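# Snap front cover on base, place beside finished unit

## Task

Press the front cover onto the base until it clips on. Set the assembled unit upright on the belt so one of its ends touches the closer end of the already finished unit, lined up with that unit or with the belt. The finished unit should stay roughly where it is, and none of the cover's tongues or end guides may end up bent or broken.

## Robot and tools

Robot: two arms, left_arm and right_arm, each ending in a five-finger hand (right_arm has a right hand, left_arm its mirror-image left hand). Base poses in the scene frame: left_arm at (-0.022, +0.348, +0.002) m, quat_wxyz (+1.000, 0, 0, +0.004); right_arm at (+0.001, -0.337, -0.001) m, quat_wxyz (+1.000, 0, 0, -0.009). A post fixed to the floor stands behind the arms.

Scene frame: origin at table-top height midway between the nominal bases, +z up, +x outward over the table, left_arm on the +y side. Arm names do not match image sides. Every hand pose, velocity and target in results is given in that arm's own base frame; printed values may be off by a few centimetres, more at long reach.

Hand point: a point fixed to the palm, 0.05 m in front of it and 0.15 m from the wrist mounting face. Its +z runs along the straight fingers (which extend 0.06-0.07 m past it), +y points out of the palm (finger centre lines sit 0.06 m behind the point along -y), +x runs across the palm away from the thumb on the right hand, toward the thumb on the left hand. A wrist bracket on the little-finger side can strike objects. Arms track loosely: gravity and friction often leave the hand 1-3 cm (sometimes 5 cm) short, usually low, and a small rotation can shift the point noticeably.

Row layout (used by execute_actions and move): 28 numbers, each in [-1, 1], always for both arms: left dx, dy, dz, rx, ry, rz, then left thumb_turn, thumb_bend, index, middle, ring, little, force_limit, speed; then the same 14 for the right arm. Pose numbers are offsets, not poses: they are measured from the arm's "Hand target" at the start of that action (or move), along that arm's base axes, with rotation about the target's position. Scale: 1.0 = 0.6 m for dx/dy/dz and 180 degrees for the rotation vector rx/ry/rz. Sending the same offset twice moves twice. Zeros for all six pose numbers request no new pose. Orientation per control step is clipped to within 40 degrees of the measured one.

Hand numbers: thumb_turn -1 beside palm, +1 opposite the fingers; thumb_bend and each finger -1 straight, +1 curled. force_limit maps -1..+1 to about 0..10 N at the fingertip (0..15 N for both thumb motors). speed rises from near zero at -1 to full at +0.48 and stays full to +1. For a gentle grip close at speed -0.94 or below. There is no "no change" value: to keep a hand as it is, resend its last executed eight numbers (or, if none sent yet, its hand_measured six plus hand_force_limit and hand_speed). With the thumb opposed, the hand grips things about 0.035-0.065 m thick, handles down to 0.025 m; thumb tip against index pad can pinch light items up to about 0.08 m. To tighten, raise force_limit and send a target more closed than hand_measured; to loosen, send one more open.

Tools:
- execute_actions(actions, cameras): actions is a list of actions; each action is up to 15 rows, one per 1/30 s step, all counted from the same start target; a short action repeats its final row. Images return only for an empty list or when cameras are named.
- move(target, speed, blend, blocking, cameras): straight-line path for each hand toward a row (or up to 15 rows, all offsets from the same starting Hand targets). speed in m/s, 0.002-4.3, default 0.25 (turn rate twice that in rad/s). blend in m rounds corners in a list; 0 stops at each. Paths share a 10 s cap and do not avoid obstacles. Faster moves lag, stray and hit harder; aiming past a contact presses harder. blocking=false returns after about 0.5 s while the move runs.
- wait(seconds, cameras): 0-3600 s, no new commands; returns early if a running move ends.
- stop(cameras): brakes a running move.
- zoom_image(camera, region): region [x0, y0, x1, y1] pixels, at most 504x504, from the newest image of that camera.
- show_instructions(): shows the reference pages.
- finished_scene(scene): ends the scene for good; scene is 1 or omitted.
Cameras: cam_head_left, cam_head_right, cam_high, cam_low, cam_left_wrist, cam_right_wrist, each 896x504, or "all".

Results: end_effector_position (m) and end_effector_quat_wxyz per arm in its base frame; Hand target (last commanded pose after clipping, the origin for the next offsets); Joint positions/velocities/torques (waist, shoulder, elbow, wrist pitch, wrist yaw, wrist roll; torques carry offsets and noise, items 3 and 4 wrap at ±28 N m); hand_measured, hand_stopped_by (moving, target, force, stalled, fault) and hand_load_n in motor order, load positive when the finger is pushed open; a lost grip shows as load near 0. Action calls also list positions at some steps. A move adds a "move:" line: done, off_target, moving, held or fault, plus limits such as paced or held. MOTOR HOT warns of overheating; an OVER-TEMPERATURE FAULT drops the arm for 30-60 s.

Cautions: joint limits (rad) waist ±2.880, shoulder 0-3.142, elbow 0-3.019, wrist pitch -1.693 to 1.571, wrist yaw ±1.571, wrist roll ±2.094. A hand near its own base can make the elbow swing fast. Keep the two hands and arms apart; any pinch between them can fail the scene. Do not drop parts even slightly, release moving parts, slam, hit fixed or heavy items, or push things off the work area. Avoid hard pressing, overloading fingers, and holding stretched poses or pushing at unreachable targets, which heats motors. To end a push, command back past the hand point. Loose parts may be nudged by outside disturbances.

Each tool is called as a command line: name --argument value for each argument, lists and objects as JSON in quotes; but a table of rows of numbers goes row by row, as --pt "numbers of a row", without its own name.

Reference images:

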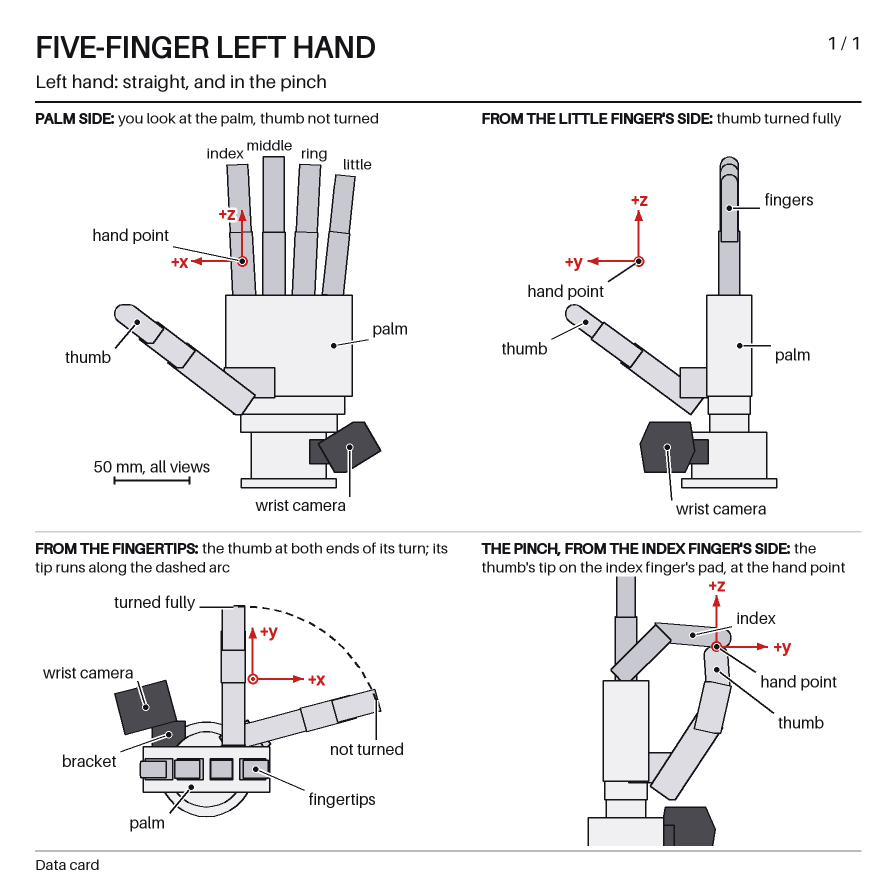

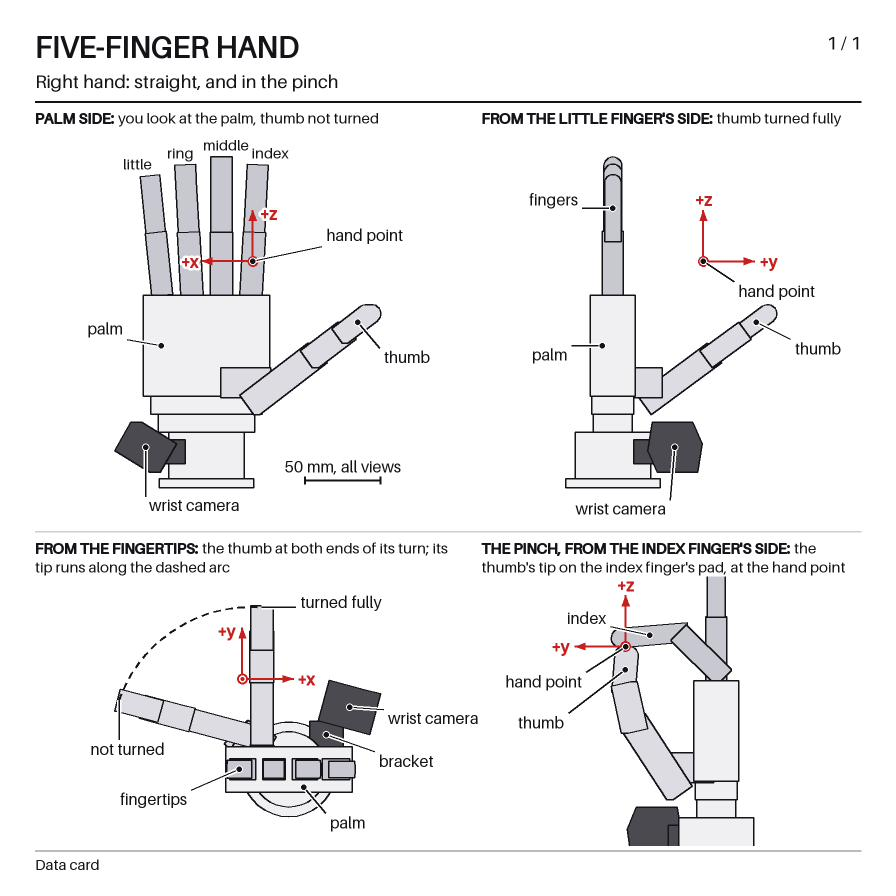

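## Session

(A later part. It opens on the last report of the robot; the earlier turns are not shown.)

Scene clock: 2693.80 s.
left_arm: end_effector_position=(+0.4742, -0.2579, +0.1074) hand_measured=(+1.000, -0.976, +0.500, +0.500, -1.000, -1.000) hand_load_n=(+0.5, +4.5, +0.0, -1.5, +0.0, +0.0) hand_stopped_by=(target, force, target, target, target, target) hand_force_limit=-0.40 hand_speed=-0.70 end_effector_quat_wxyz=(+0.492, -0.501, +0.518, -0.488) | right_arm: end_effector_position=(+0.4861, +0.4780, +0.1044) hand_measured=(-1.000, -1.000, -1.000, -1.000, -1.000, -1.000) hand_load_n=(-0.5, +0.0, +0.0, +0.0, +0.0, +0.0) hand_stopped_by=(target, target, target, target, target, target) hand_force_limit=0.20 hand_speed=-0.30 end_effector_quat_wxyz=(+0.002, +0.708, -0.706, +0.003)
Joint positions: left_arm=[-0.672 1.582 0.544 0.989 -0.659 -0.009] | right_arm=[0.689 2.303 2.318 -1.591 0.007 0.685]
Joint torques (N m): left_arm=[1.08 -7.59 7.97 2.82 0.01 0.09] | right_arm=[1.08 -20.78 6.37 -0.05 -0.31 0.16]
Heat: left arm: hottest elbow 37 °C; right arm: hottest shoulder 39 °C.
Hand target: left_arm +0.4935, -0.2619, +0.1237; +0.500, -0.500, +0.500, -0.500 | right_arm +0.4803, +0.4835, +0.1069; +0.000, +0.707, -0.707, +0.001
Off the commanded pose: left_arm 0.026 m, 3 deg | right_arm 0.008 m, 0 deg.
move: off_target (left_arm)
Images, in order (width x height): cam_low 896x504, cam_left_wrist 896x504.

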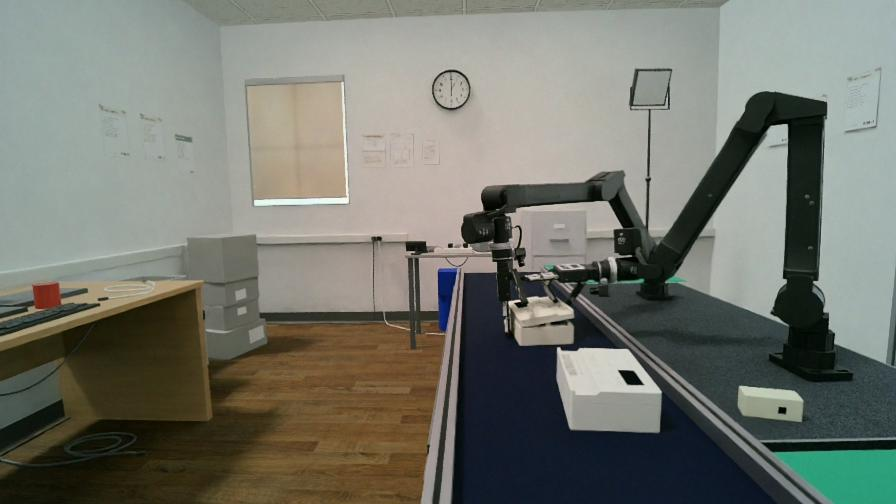

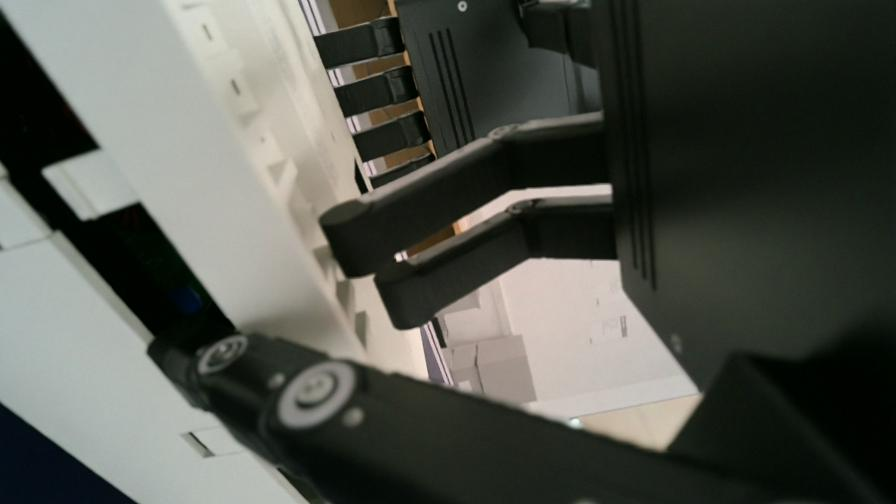

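move --pt "0 0 0 0 0 0 1 -0.8 0.5 0.5 -1 -1 -0.4 -0.7 0.01 0 0 0 0 0 -1 -1 -1 -1 -1 -1 0.2 -0.3" --pt "0 0 0 0 0 0 1 -0.8 0.5 0.5 -1 -1 -0.4 -0.7 0.01 0 0.07 0 0 0 -1 -1 -1 -1 -1 -1 0.2 -0.3" --pt "0 0 0 0 0 0 1 -0.8 0.5 0.5 -1 -1 -0.4 -0.7 -0.02 0 0.07 0 0 0 -1 -1 -1 -1 -1 -1 0.2 -0.3" --speed 0.06 --cameras '["cam_right_wrist","cam_low"]'

zoom_image --camera "cam_low" --region '[495, 265, 585, 350]'

Scene clock: 2719.13 s.
left_arm: end_effector_position=(+0.4761, -0.2568, +0.1074) hand_measured=(+1.000, -0.976, +0.500, +0.500, -1.000, -1.000) hand_load_n=(+0.0, +4.5, +0.0, +0.0, +0.0, +0.0) hand_stopped_by=(target, force, target, target, target, target) hand_force_limit=-0.40 hand_speed=-0.70 end_effector_quat_wxyz=(+0.493, -0.502, +0.517, -0.488) | right_arm: end_effector_position=(+0.4832, +0.4735, +0.1382) hand_measured=(-1.000, -1.000, -1.000, -1.000, -1.000, -1.000) hand_load_n=(+0.0, +0.0, +0.0, +0.0, +0.0, +0.0) hand_stopped_by=(target, target, target, target, target, target) hand_force_limit=0.20 hand_speed=-0.30 end_effector_quat_wxyz=(+0.002, +0.708, -0.706, +0.007)
Joint positions: left_arm=[-0.669 1.584 0.547 0.989 -0.659 -0.009] | right_arm=[0.689 2.286 2.378 -1.666 0.015 0.685]
Joint torques (N m): left_arm=[0.97 -8 7.83 2.71 0 0.1] | right_arm=[2.08 -21.66 6.23 -0.61 -0.65 0.27]
Heat: left arm: hottest elbow 37 °C; right arm: hottest shoulder 39 °C.
Hand target: left_arm +0.4935, -0.2619, +0.1238; +0.500, -0.500, +0.500, -0.500 | right_arm +0.4683, +0.4835, +0.1490; +0.000, +0.707, -0.707, +0.001
Off the commanded pose: left_arm 0.024 m, 3 deg | right_arm 0.021 m, 1 deg.
move: off_target (right_arm)
Images, in order (width x height): cam_low 896x504, cam_right_wrist 896x504.

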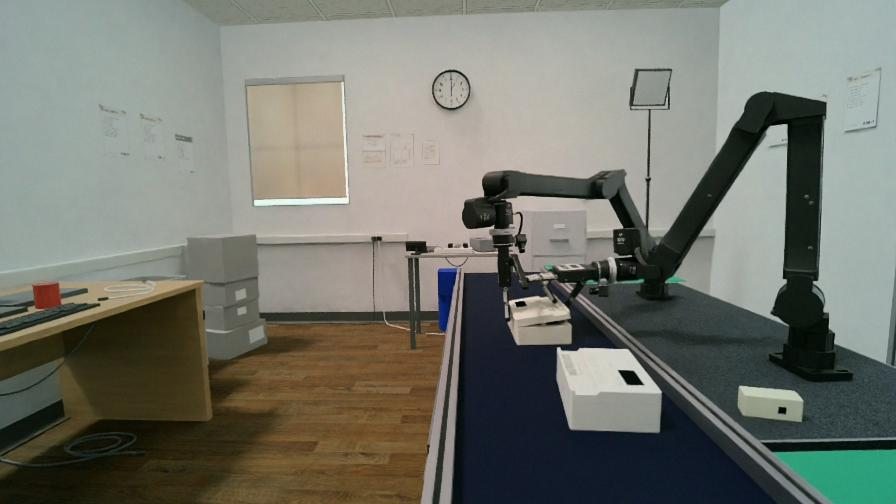

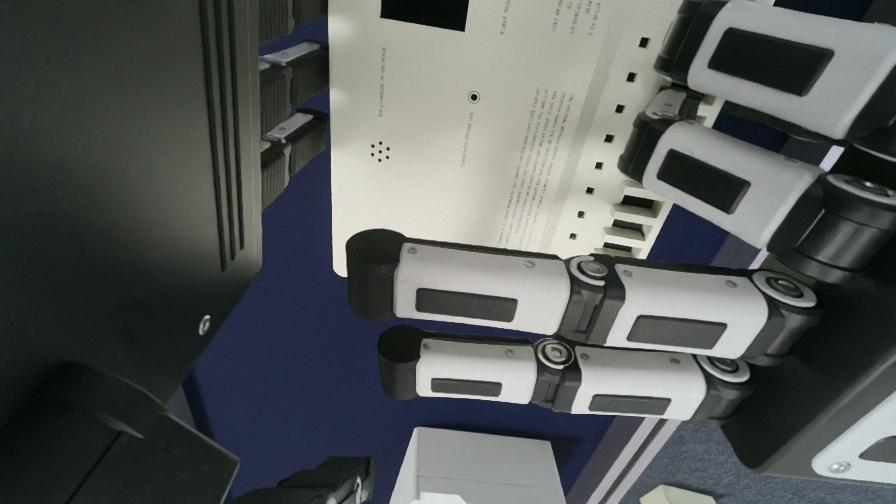

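Scaled by 5.600 from the camera's image (finer frame: 1280x720).

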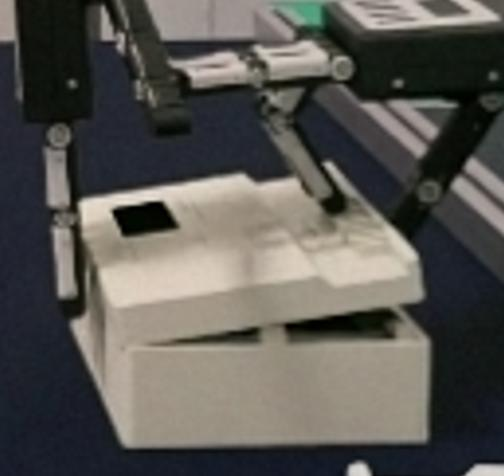

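wait --seconds 0.5 --cameras '["cam_left_wrist"]'

zoom_image --camera "cam_left_wrist" --region '[0, 0, 400, 504]'

Scene clock: 2725.00 s.
left_arm: end_effector_position=(+0.4761, -0.2568, +0.1074) hand_measured=(+1.000, -0.976, +0.500, +0.500, -1.000, -1.000) hand_load_n=(+0.0, +4.5, +0.0, +0.0, +0.0, +0.0) hand_stopped_by=(target, force, target, target, target, target) hand_force_limit=-0.40 hand_speed=-0.70 end_effector_quat_wxyz=(+0.493, -0.502, +0.517, -0.488) | right_arm: end_effector_position=(+0.4831, +0.4735, +0.1380) hand_measured=(-1.000, -1.000, -1.000, -1.000, -1.000, -1.000) hand_load_n=(+0.0, +0.0, +0.0, +0.0, +0.0, +0.0) hand_stopped_by=(target, target, target, target, target, target) hand_force_limit=0.20 hand_speed=-0.30 end_effector_quat_wxyz=(+0.002, +0.708, -0.706, +0.007)
Joint positions: left_arm=[-0.669 1.584 0.547 0.989 -0.659 -0.009] | right_arm=[0.689 2.286 2.378 -1.666 0.015 0.685]
Joint torques (N m): left_arm=[0.44 -7.88 7.73 2.78 0.04 0.11] | right_arm=[2.08 -21.48 6.23 -0.55 -0.65 0.26]
Heat: left arm: hottest elbow 37 °C; right arm: hottest shoulder 39 °C.
Hand target: left_arm +0.4935, -0.2619, +0.1238; +0.500, -0.500, +0.500, -0.500 | right_arm +0.4683, +0.4835, +0.1489; +0.000, +0.707, -0.707, +0.001
Off the commanded pose: left_arm 0.024 m, 3 deg | right_arm 0.021 m, 1 deg.
wait: 0.50 s; at rest from the start

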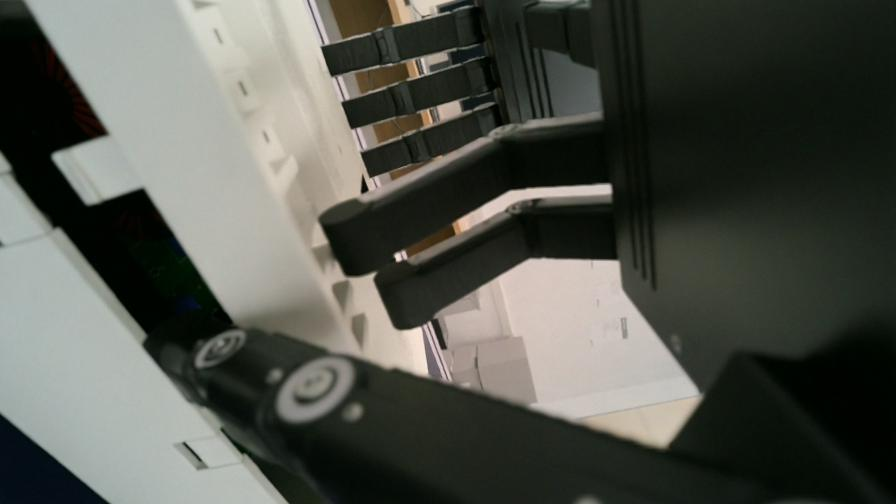

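Scaled by 1.000.

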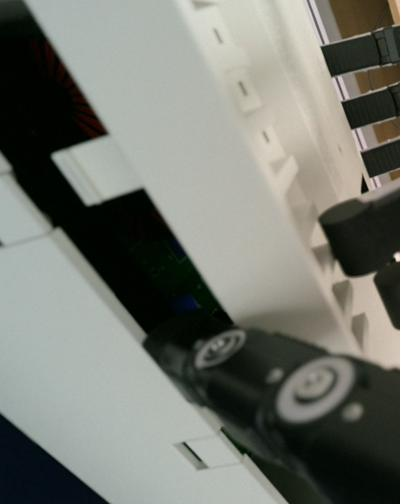

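move --target '[0,0,0,0,0,0,1,-0.8,0.3,0.3,-1,-1,-0.4,-0.7,0,0,0,0,0,0,-1,-1,-1,-1,-1,-1,0.2,-0.3]' --speed 0.02 --cameras '["cam_left_wrist","cam_low"]'

zoom_image --camera "cam_low" --region '[495, 265, 585, 350]'

Scene clock: 2735.80 s.
left_arm: end_effector_position=(+0.4762, -0.2567, +0.1066) hand_measured=(+1.000, -0.976, +0.300, +0.300, -1.000, -1.000) hand_load_n=(+0.0, +1.0, -0.5, +0.0, +0.0, +0.0) hand_stopped_by=(target, force, target, target, target, target) hand_force_limit=-0.40 hand_speed=-0.70 end_effector_quat_wxyz=(+0.493, -0.502, +0.518, -0.487) | right_arm: end_effector_position=(+0.4819, +0.4744, +0.1450) hand_measured=(-1.000, -1.000, -1.000, -1.000, -1.000, -1.000) hand_load_n=(+0.0, +0.0, +0.0, +0.0, +0.0, +0.5) hand_stopped_by=(target, target, target, target, target, target) hand_force_limit=0.20 hand_speed=-0.30 end_effector_quat_wxyz=(-0.003, +0.706, -0.708, +0.005)
Joint positions: left_arm=[-0.668 1.586 0.547 0.989 -0.658 -0.009] | right_arm=[0.689 2.274 2.376 -1.666 0.009 0.691]
Joint torques (N m): left_arm=[0.91 -8.35 7.71 2.74 0 0.12] | right_arm=[2.08 -20.72 6.35 -0.51 -0.42 0.21]
Heat: left arm: hottest elbow 36 °C; right arm: hottest shoulder 40 °C.
Hand target: left_arm +0.4935, -0.2618, +0.1237; +0.500, -0.500, +0.500, -0.500 | right_arm +0.4682, +0.4836, +0.1490; +0.000, +0.707, -0.707, +0.001
Off the commanded pose: left_arm 0.025 m, 3 deg | right_arm 0.017 m, 1 deg.
move: done
Images, in order (width x height): cam_low 896x504, cam_left_wrist 896x504.

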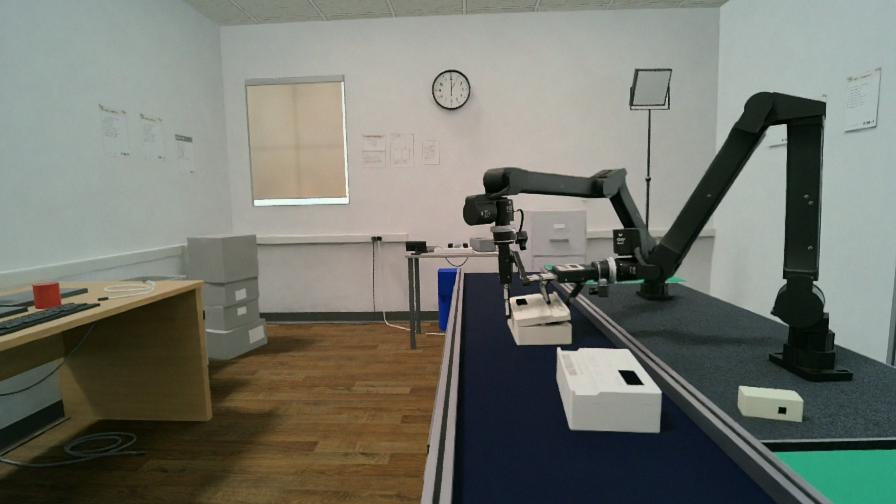

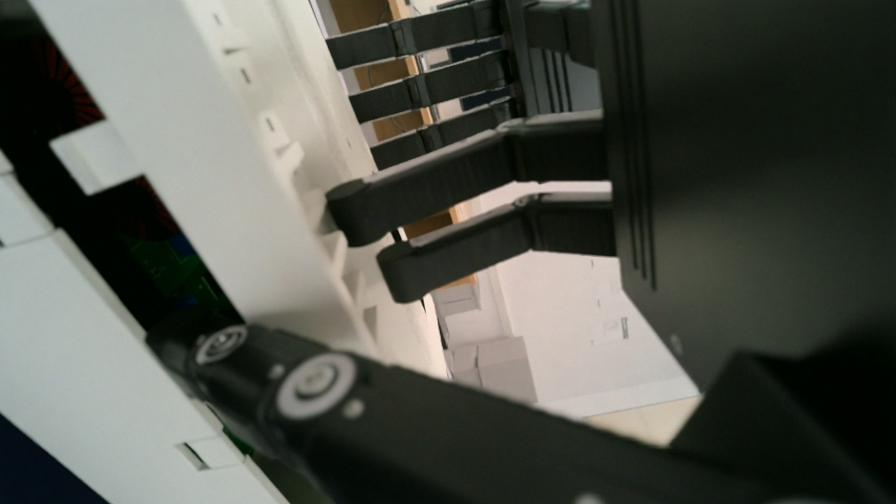

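Scaled by 5.600 from the camera's image (finer frame: 1280x720).

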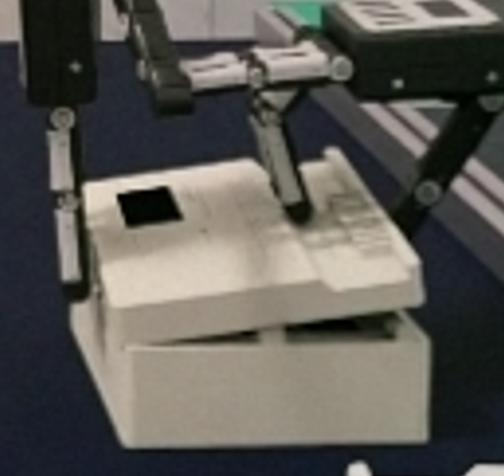

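zoom_image --camera "cam_low" --region '[500, 290, 580, 335]'

zoom_image --camera "cam_left_wrist" --region '[0, 100, 300, 504]'

Scaled by 6.300 from the camera's image (finer frame: 1280x720).

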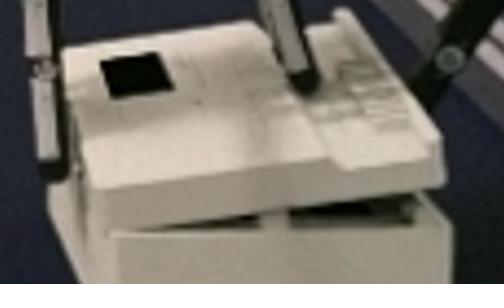

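Scaled by 1.248 from the camera's image (finer frame: 1280x720).

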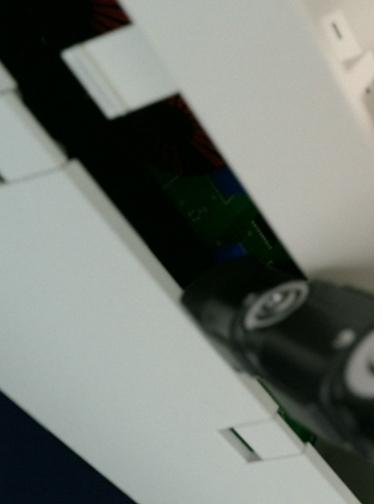

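wait --seconds 0.3 --cameras '["cam_right_wrist","cam_head_left","cam_high"]'

zoom_image --camera "cam_right_wrist" --region '[250, 0, 700, 400]'

zoom_image --camera "cam_head_left" --region '[350, 270, 470, 370]'

Scene clock: 2752.27 s.
left_arm: end_effector_position=(+0.4762, -0.2567, +0.1066) hand_measured=(+1.000, -0.976, +0.300, +0.300, -1.000, -1.000) hand_load_n=(-0.5, +1.0, +0.0, +0.5, +0.0, +0.0) hand_stopped_by=(target, force, target, target, target, target) hand_force_limit=-0.40 hand_speed=-0.70 end_effector_quat_wxyz=(+0.493, -0.502, +0.518, -0.487) | right_arm: end_effector_position=(+0.4819, +0.4744, +0.1450) hand_measured=(-1.000, -1.000, -1.000, -1.000, -1.000, -1.000) hand_load_n=(+0.0, +0.0, +0.0, +0.0, +0.0, +0.0) hand_stopped_by=(target, target, target, target, target, target) hand_force_limit=0.20 hand_speed=-0.30 end_effector_quat_wxyz=(-0.003, +0.706, -0.708, +0.005)
Joint positions: left_arm=[-0.668 1.586 0.547 0.989 -0.658 -0.009] | right_arm=[0.689 2.274 2.376 -1.666 0.009 0.691]
Joint torques (N m): left_arm=[0.79 -7.88 7.84 2.88 0.01 0.13] | right_arm=[2.08 -20.66 6.37 -0.51 -0.42 0.21]
Heat: left arm: hottest elbow 36 °C; right arm: hottest shoulder 39 °C.
Hand target: left_arm +0.4935, -0.2618, +0.1237; +0.500, -0.500, +0.500, -0.500 | right_arm +0.4682, +0.4836, +0.1490; +0.000, +0.707, -0.707, +0.001
Off the commanded pose: left_arm 0.025 m, 3 deg | right_arm 0.017 m, 1 deg.
wait: 0.30 s; at rest from the start
Images, in order (width x height): cam_head_left 896x504, cam_high 896x504, cam_right_wrist 896x504.

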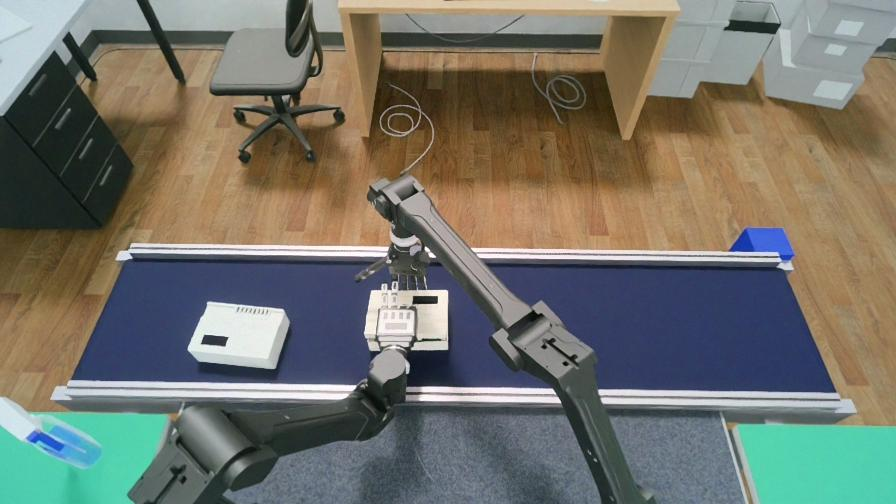

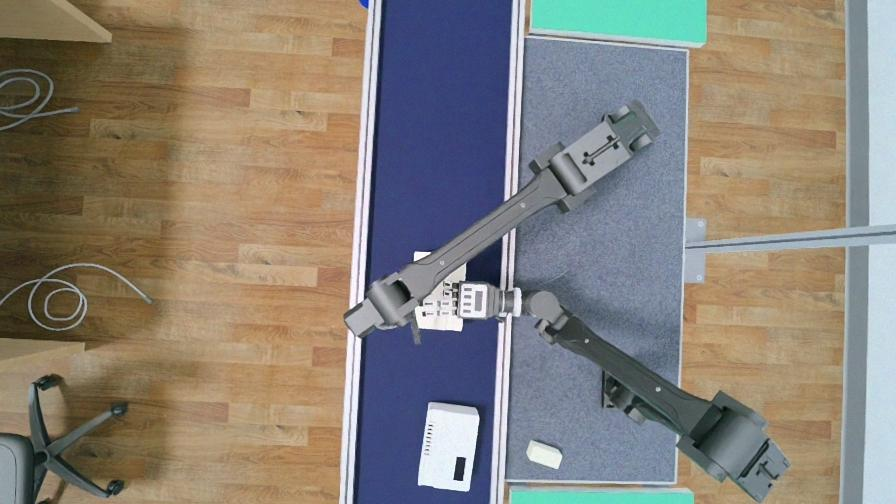

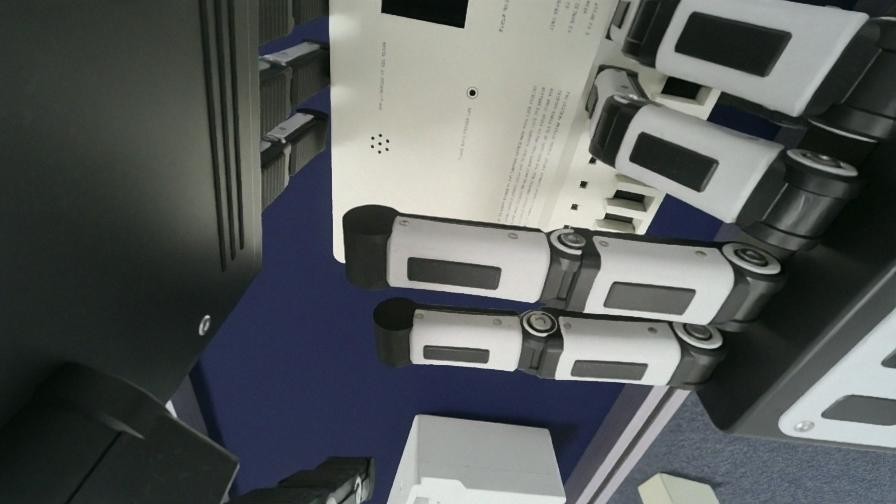

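Scaled by 1.120 from the camera's image (finer frame: 1280x720).

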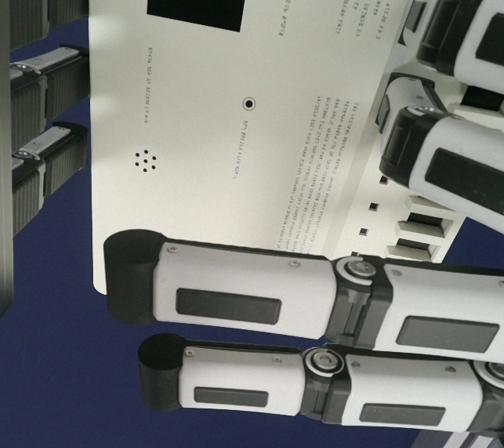

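Scaled by 4.200 from the camera's image (finer frame: 1280x720).

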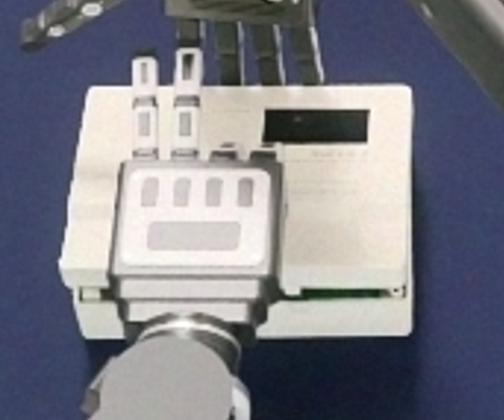

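zoom_image --camera "cam_head_left" --region '[360, 325, 460, 365]'

zoom_image --camera "cam_head_left" --region '[360, 280, 460, 320]'

Scaled by 5.040 from the camera's image (finer frame: 1280x720).

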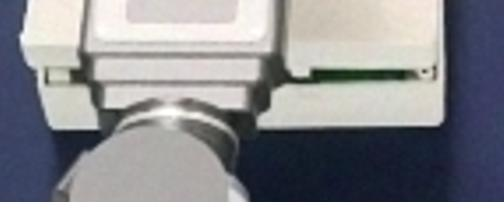

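Scaled by 5.040 from the camera's image (finer frame: 1280x720).

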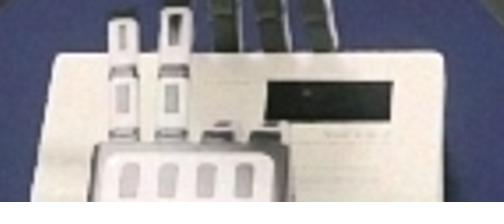

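wait --seconds 0.1 --cameras '["cam_low"]'

zoom_image --camera "cam_low" --region '[502, 315, 532, 335]'

zoom_image --camera "cam_low" --region '[550, 310, 580, 330]'

Scene clock: 2764.43 s.
left_arm: end_effector_position=(+0.4762, -0.2567, +0.1066) hand_measured=(+1.000, -0.976, +0.300, +0.300, -1.000, -1.000) hand_load_n=(+0.0, +1.0, +0.0, +0.0, +0.0, +0.0) hand_stopped_by=(target, force, target, target, target, target) hand_force_limit=-0.40 hand_speed=-0.70 end_effector_quat_wxyz=(+0.493, -0.502, +0.518, -0.487) | right_arm: end_effector_position=(+0.4819, +0.4744, +0.1450) hand_measured=(-1.000, -1.000, -1.000, -1.000, -1.000, -1.000) hand_load_n=(+0.0, +0.0, +0.0, +0.0, +0.0, +0.0) hand_stopped_by=(target, target, target, target, target, target) hand_force_limit=0.20 hand_speed=-0.30 end_effector_quat_wxyz=(-0.003, +0.706, -0.708, +0.005)
Joint positions: left_arm=[-0.668 1.586 0.547 0.989 -0.658 -0.009] | right_arm=[0.689 2.274 2.376 -1.666 0.009 0.691]
Joint torques (N m): left_arm=[0.73 -7.71 7.84 2.66 0 0.11] | right_arm=[2.08 -20.72 6.38 -0.51 -0.42 0.21]
Heat: left arm: hottest elbow 36 °C; right arm: hottest shoulder 39 °C.
Hand target: left_arm +0.4935, -0.2618, +0.1237; +0.500, -0.500, +0.500, -0.500 | right_arm +0.4682, +0.4836, +0.1490; +0.000, +0.707, -0.707, +0.001
Off the commanded pose: left_arm 0.025 m, 3 deg | right_arm 0.017 m, 1 deg.
wait: 0.10 s; at rest from the start

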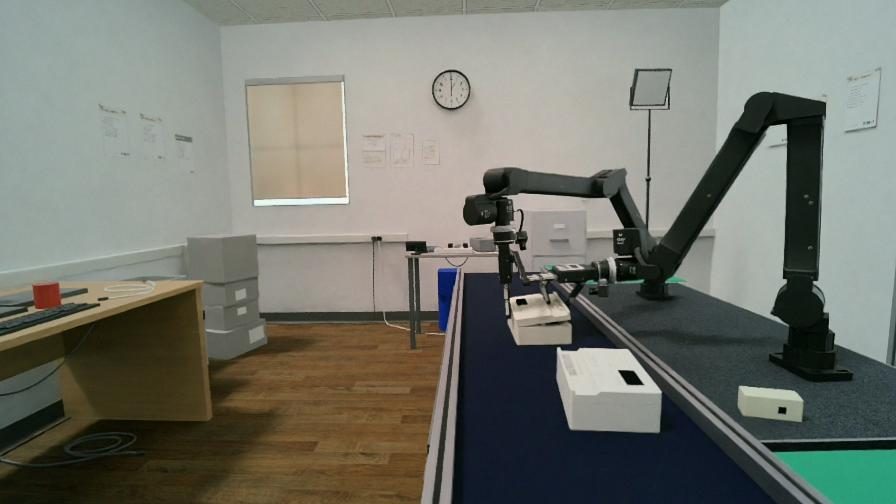

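Scaled by 16.800 from the camera's image (finer frame: 1280x720).

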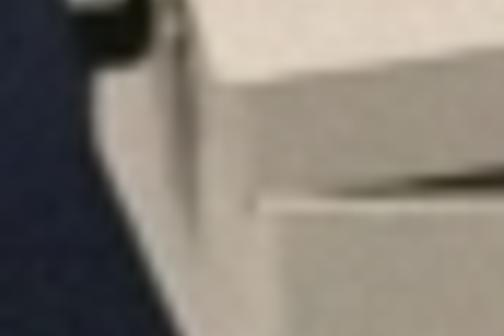

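Scaled by 16.800 from the camera's image (finer frame: 1280x720).

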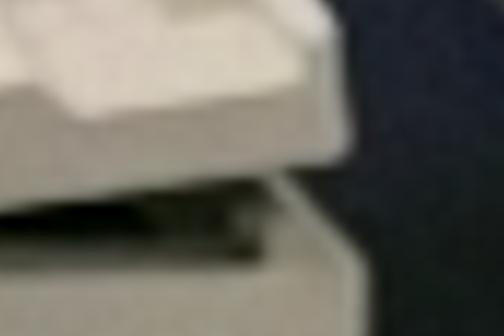

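move --pt "0 0 0 0 0 0 1 -0.8 0.3 0.3 -1 -1 -0.4 -0.7 0.03 0 0.0 0 0 0 -1 -1 -1 -1 -1 -1 0.2 -0.3" --pt "0 0 0 0 0 0 1 -0.8 0.3 0.3 -1 -1 -0.4 -0.7 0.17 -0.09 -0.03 0 0 0 -1 -1 -1 -1 -1 -1 0.2 -0.3" --speed 0.08 --blend '[0.01,0]' --cameras '["cam_right_wrist","cam_low"]'

zoom_image --camera "cam_low" --region '[500, 290, 580, 335]'

Scene clock: 2775.83 s.
left_arm: end_effector_position=(+0.4774, -0.2566, +0.1072) hand_measured=(+1.000, -0.976, +0.300, +0.300, -1.000, -1.000) hand_load_n=(+0.0, +1.0, +0.0, +0.0, +0.0, +0.0) hand_stopped_by=(target, force, target, target, target, target) hand_force_limit=-0.40 hand_speed=-0.70 end_effector_quat_wxyz=(+0.493, -0.502, +0.517, -0.487) | right_arm: end_effector_position=(+0.5630, +0.4298, +0.1319) hand_measured=(-1.000, -1.000, -1.000, -1.000, -1.000, -1.000) hand_load_n=(+0.0, +0.0, +0.0, +0.0, +0.0, +0.0) hand_stopped_by=(target, target, target, target, target, target) hand_force_limit=0.20 hand_speed=-0.30 end_effector_quat_wxyz=(-0.029, +0.701, -0.713, +0.005)
Joint positions: left_arm=[-0.667 1.587 0.549 0.989 -0.658 -0.009] | right_arm=[0.569 2.399 2.569 -1.683 -0.002 0.586]
Joint torques (N m): left_arm=[0.73 -8.23 7.58 2.65 0 0.06] | right_arm=[-0.32 -19.14 10.41 -0.64 -0.19 -0.06]
Heat: left arm: hottest elbow 36 °C; right arm: hottest shoulder 39 °C.
Hand target: left_arm +0.4934, -0.2619, +0.1237; +0.500, -0.500, +0.500, -0.500 | right_arm +0.5702, +0.4295, +0.1309; +0.000, +0.707, -0.707, +0.001
Off the commanded pose: left_arm 0.024 m, 2 deg | right_arm 0.007 m, 4 deg.
joint sent to its limit (right arm) — joint 4 (wrist pitch), lower limit. The joint targets are off in orientation, not in position.
move: off_target (right_arm); blend cut to 0.0089 m at target 1
Images, in order (width x height): cam_low 896x504, cam_right_wrist 896x504.

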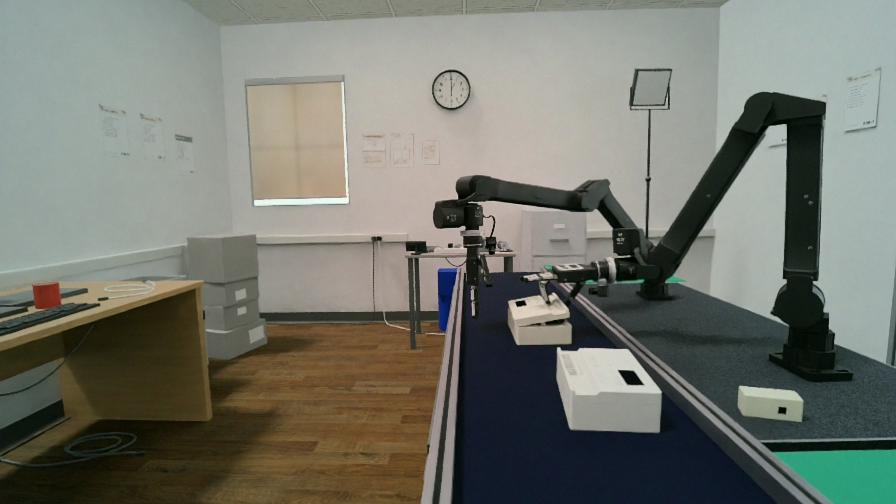

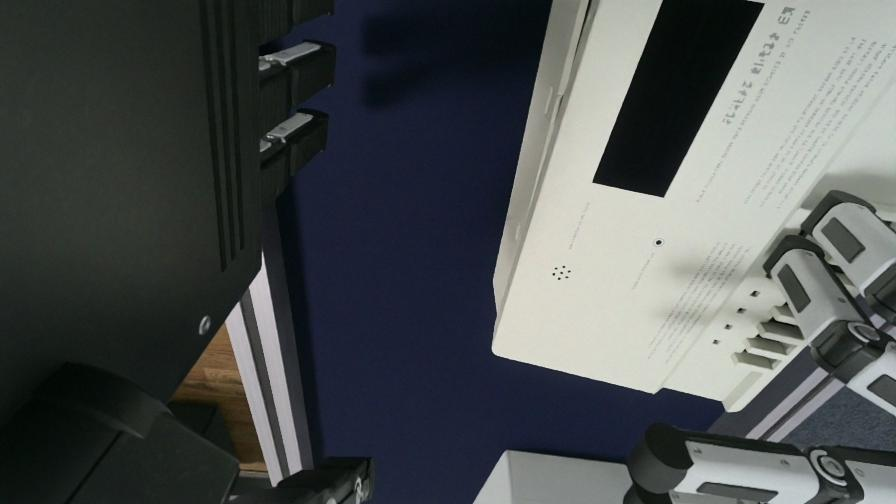

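Scaled by 6.300 from the camera's image (finer frame: 1280x720).

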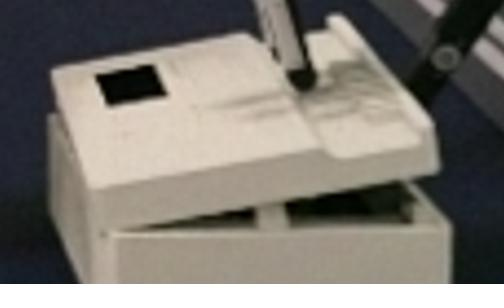

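zoom_image --camera "cam_right_wrist" --region '[460, 0, 640, 380]'

zoom_image --camera "cam_low" --region '[500, 295, 540, 335]'

Scaled by 1.326 from the camera's image (finer frame: 1280x720).

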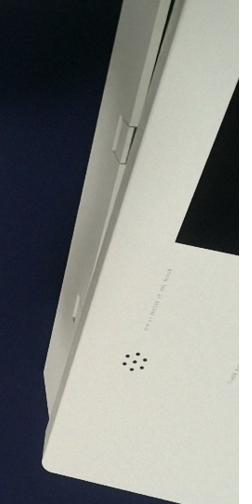

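Scaled by 12.600 from the camera's image (finer frame: 1280x720).

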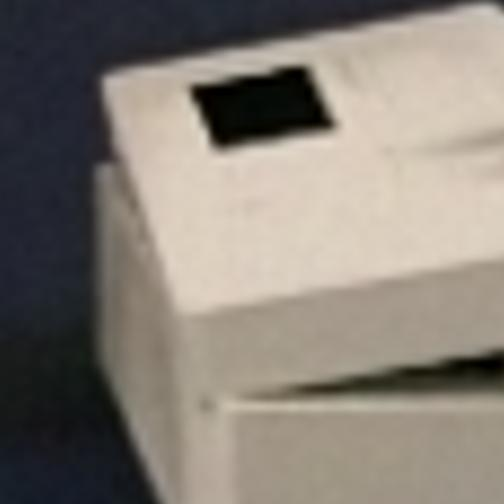

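zoom_image --camera "cam_right_wrist" --region '[500, 0, 620, 150]'

zoom_image --camera "cam_right_wrist" --region '[480, 180, 580, 360]'

Scaled by 3.360 from the camera's image (finer frame: 1280x720).

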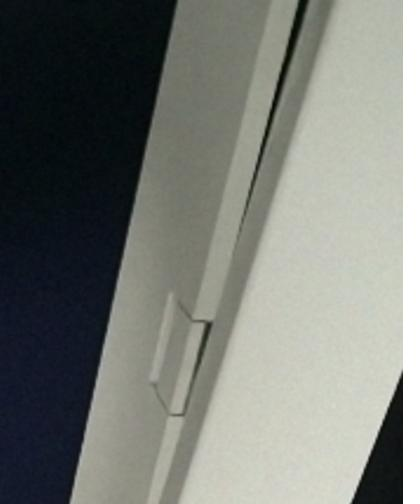

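Scaled by 2.800 from the camera's image (finer frame: 1280x720).

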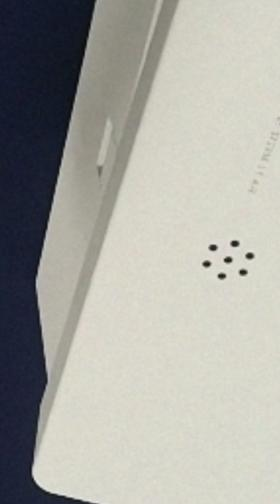

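move --pt "0 0 0 0 0 0 1 -0.8 0.3 0.3 -1 -1 -0.4 -0.7 -0.04 0.15 -0.015 0 0 0 -1 -1 -1 -1 -1 -1 0.2 -0.3" --pt "0 0 0 0 0 0 1 -0.8 0.3 0.3 -1 -1 -0.4 -0.7 -0.115 0.15 -0.015 0 0 0 -1 -1 -1 -1 -1 -1 0.2 -0.3" --speed '[0.08,0.03]' --cameras '["cam_right_wrist","cam_low"]'

zoom_image --camera "cam_low" --region '[500, 290, 580, 335]'

Scene clock: 2795.20 s.
left_arm: end_effector_position=(+0.4774, -0.2566, +0.1072) hand_measured=(+1.000, -0.976, +0.300, +0.300, -1.000, -1.000) hand_load_n=(+0.5, +1.0, +0.0, +0.0, +0.0, +0.0) hand_stopped_by=(target, force, target, target, target, target) hand_force_limit=-0.40 hand_speed=-0.70 end_effector_quat_wxyz=(+0.493, -0.502, +0.517, -0.487) | right_arm: end_effector_position=(+0.5101, +0.5163, +0.1174) hand_measured=(-1.000, -1.000, -1.000, -1.000, -1.000, -1.000) hand_load_n=(+0.0, +0.0, +0.0, +0.0, -0.5, +0.0) hand_stopped_by=(target, target, target, target, target, target) hand_force_limit=0.20 hand_speed=-0.30 end_effector_quat_wxyz=(-0.030, +0.705, -0.709, +0.000)
Joint positions: left_arm=[-0.667 1.587 0.549 0.989 -0.658 -0.009] | right_arm=[0.705 2.446 2.619 -1.683 -0.004 0.71]
Joint torques (N m): left_arm=[0.67 -8.06 7.66 2.7 0.02 0.12] | right_arm=[1.26 -21.77 6.43 -0.64 -0.01 0.16]
Heat: left arm: hottest elbow 36 °C; right arm: hottest shoulder 38 °C.
Hand target: left_arm +0.4934, -0.2619, +0.1237; +0.500, -0.500, +0.500, -0.500 | right_arm +0.5014, +0.5194, +0.1219; +0.000, +0.707, -0.707, +0.001
Off the commanded pose: left_arm 0.024 m, 2 deg | right_arm 0.011 m, 3 deg.
joint sent to its limit (right arm) — joint 4 (wrist pitch), lower limit. The joint targets are off in orientation, not in position.
move: off_target (right_arm)
Images, in order (width x height): cam_low 896x504, cam_right_wrist 896x504.

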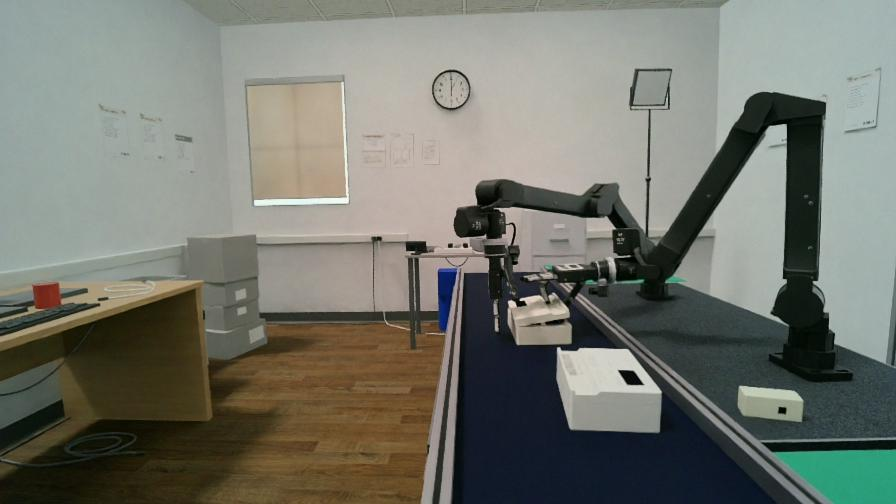

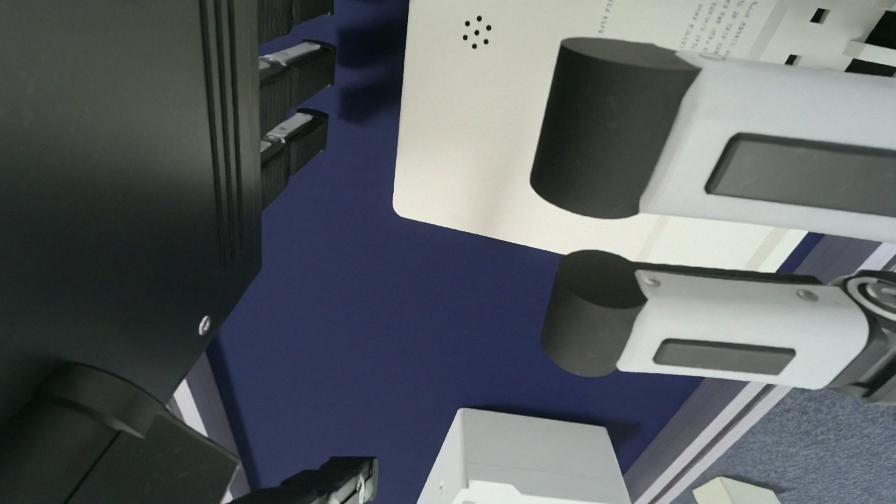

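Scaled by 6.300 from the camera's image (finer frame: 1280x720).

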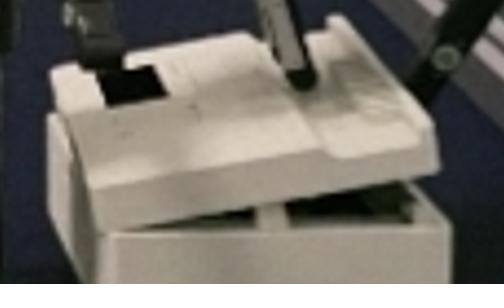

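zoom_image --camera "cam_low" --region '[470, 265, 590, 355]'

Scaled by 4.200 from the camera's image (finer frame: 1280x720).

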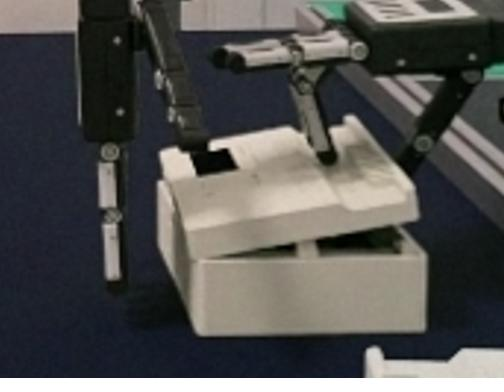

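move --target '[0,0,0,0,0,0,1,-0.8,0.3,0.3,-1,-1,-0.4,-0.7,-0.023,0,0,0,0,0,-1,-1,-1,-1,-1,-1,0.2,-0.3]' --speed 0.03 --cameras '["cam_right_wrist","cam_low"]'

zoom_image --camera "cam_low" --region '[490, 285, 580, 340]'

Scene clock: 2811.70 s.
left_arm: end_effector_position=(+0.4774, -0.2566, +0.1072) hand_measured=(+1.000, -0.976, +0.300, +0.300, -1.000, -1.000) hand_load_n=(+0.0, +1.0, +0.0, +0.0, +0.0, +0.0) hand_stopped_by=(target, force, target, target, target, target) hand_force_limit=-0.40 hand_speed=-0.70 end_effector_quat_wxyz=(+0.493, -0.502, +0.517, -0.487) | right_arm: end_effector_position=(+0.4963, +0.5169, +0.1172) hand_measured=(-1.000, -1.000, -1.000, -1.000, -1.000, -1.000) hand_load_n=(+0.0, +0.0, +0.0, +0.0, +0.0, +0.0) hand_stopped_by=(target, target, target, target, target, target) hand_force_limit=0.20 hand_speed=-0.30 end_effector_quat_wxyz=(-0.018, +0.706, -0.708, -0.001)
Joint positions: left_arm=[-0.667 1.587 0.549 0.989 -0.658 -0.009] | right_arm=[0.718 2.421 2.569 -1.683 -0.004 0.719]
Joint torques (N m): left_arm=[0.56 -7.82 7.58 2.67 -0.02 0.14] | right_arm=[1.26 -21.89 6.46 -0.68 0.03 0.15]
Heat: left arm: hottest elbow 37 °C; right arm: hottest shoulder 38 °C.
Hand target: left_arm +0.4934, -0.2619, +0.1237; +0.500, -0.500, +0.500, -0.500 | right_arm +0.4874, +0.5195, +0.1217; +0.000, +0.707, -0.707, +0.001
Off the commanded pose: left_arm 0.024 m, 2 deg | right_arm 0.010 m, 2 deg.
joint sent to its limit (right arm) — joint 4 (wrist pitch), lower limit. The joint targets still meet the commanded pose.
move: done
Images, in order (width x height): cam_low 896x504, cam_right_wrist 896x504.

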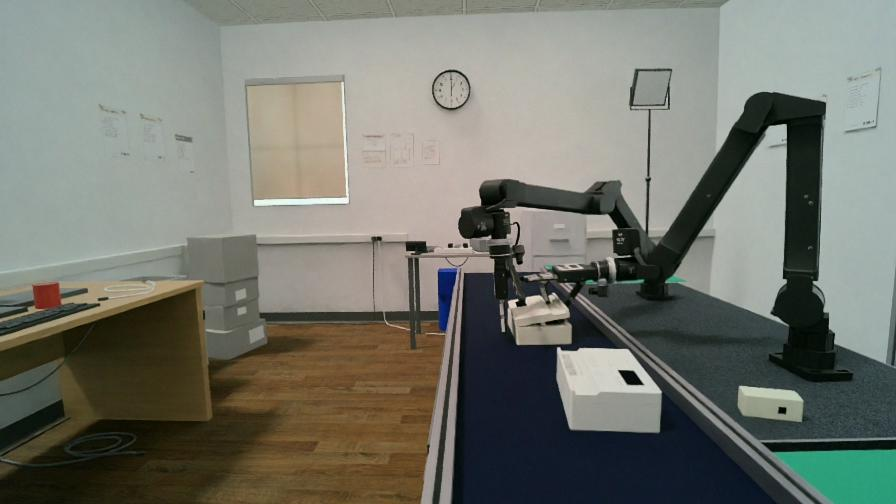

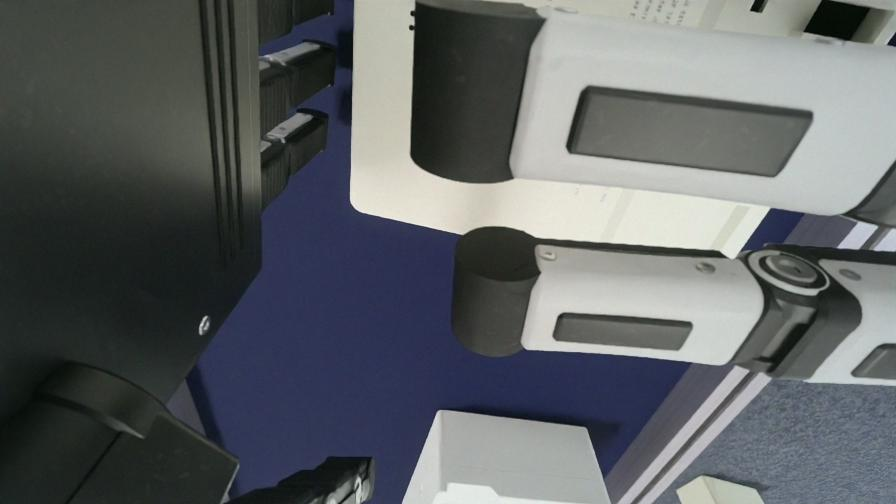

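Scaled by 5.600 from the camera's image (finer frame: 1280x720).

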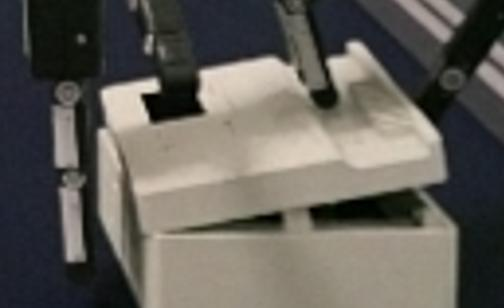

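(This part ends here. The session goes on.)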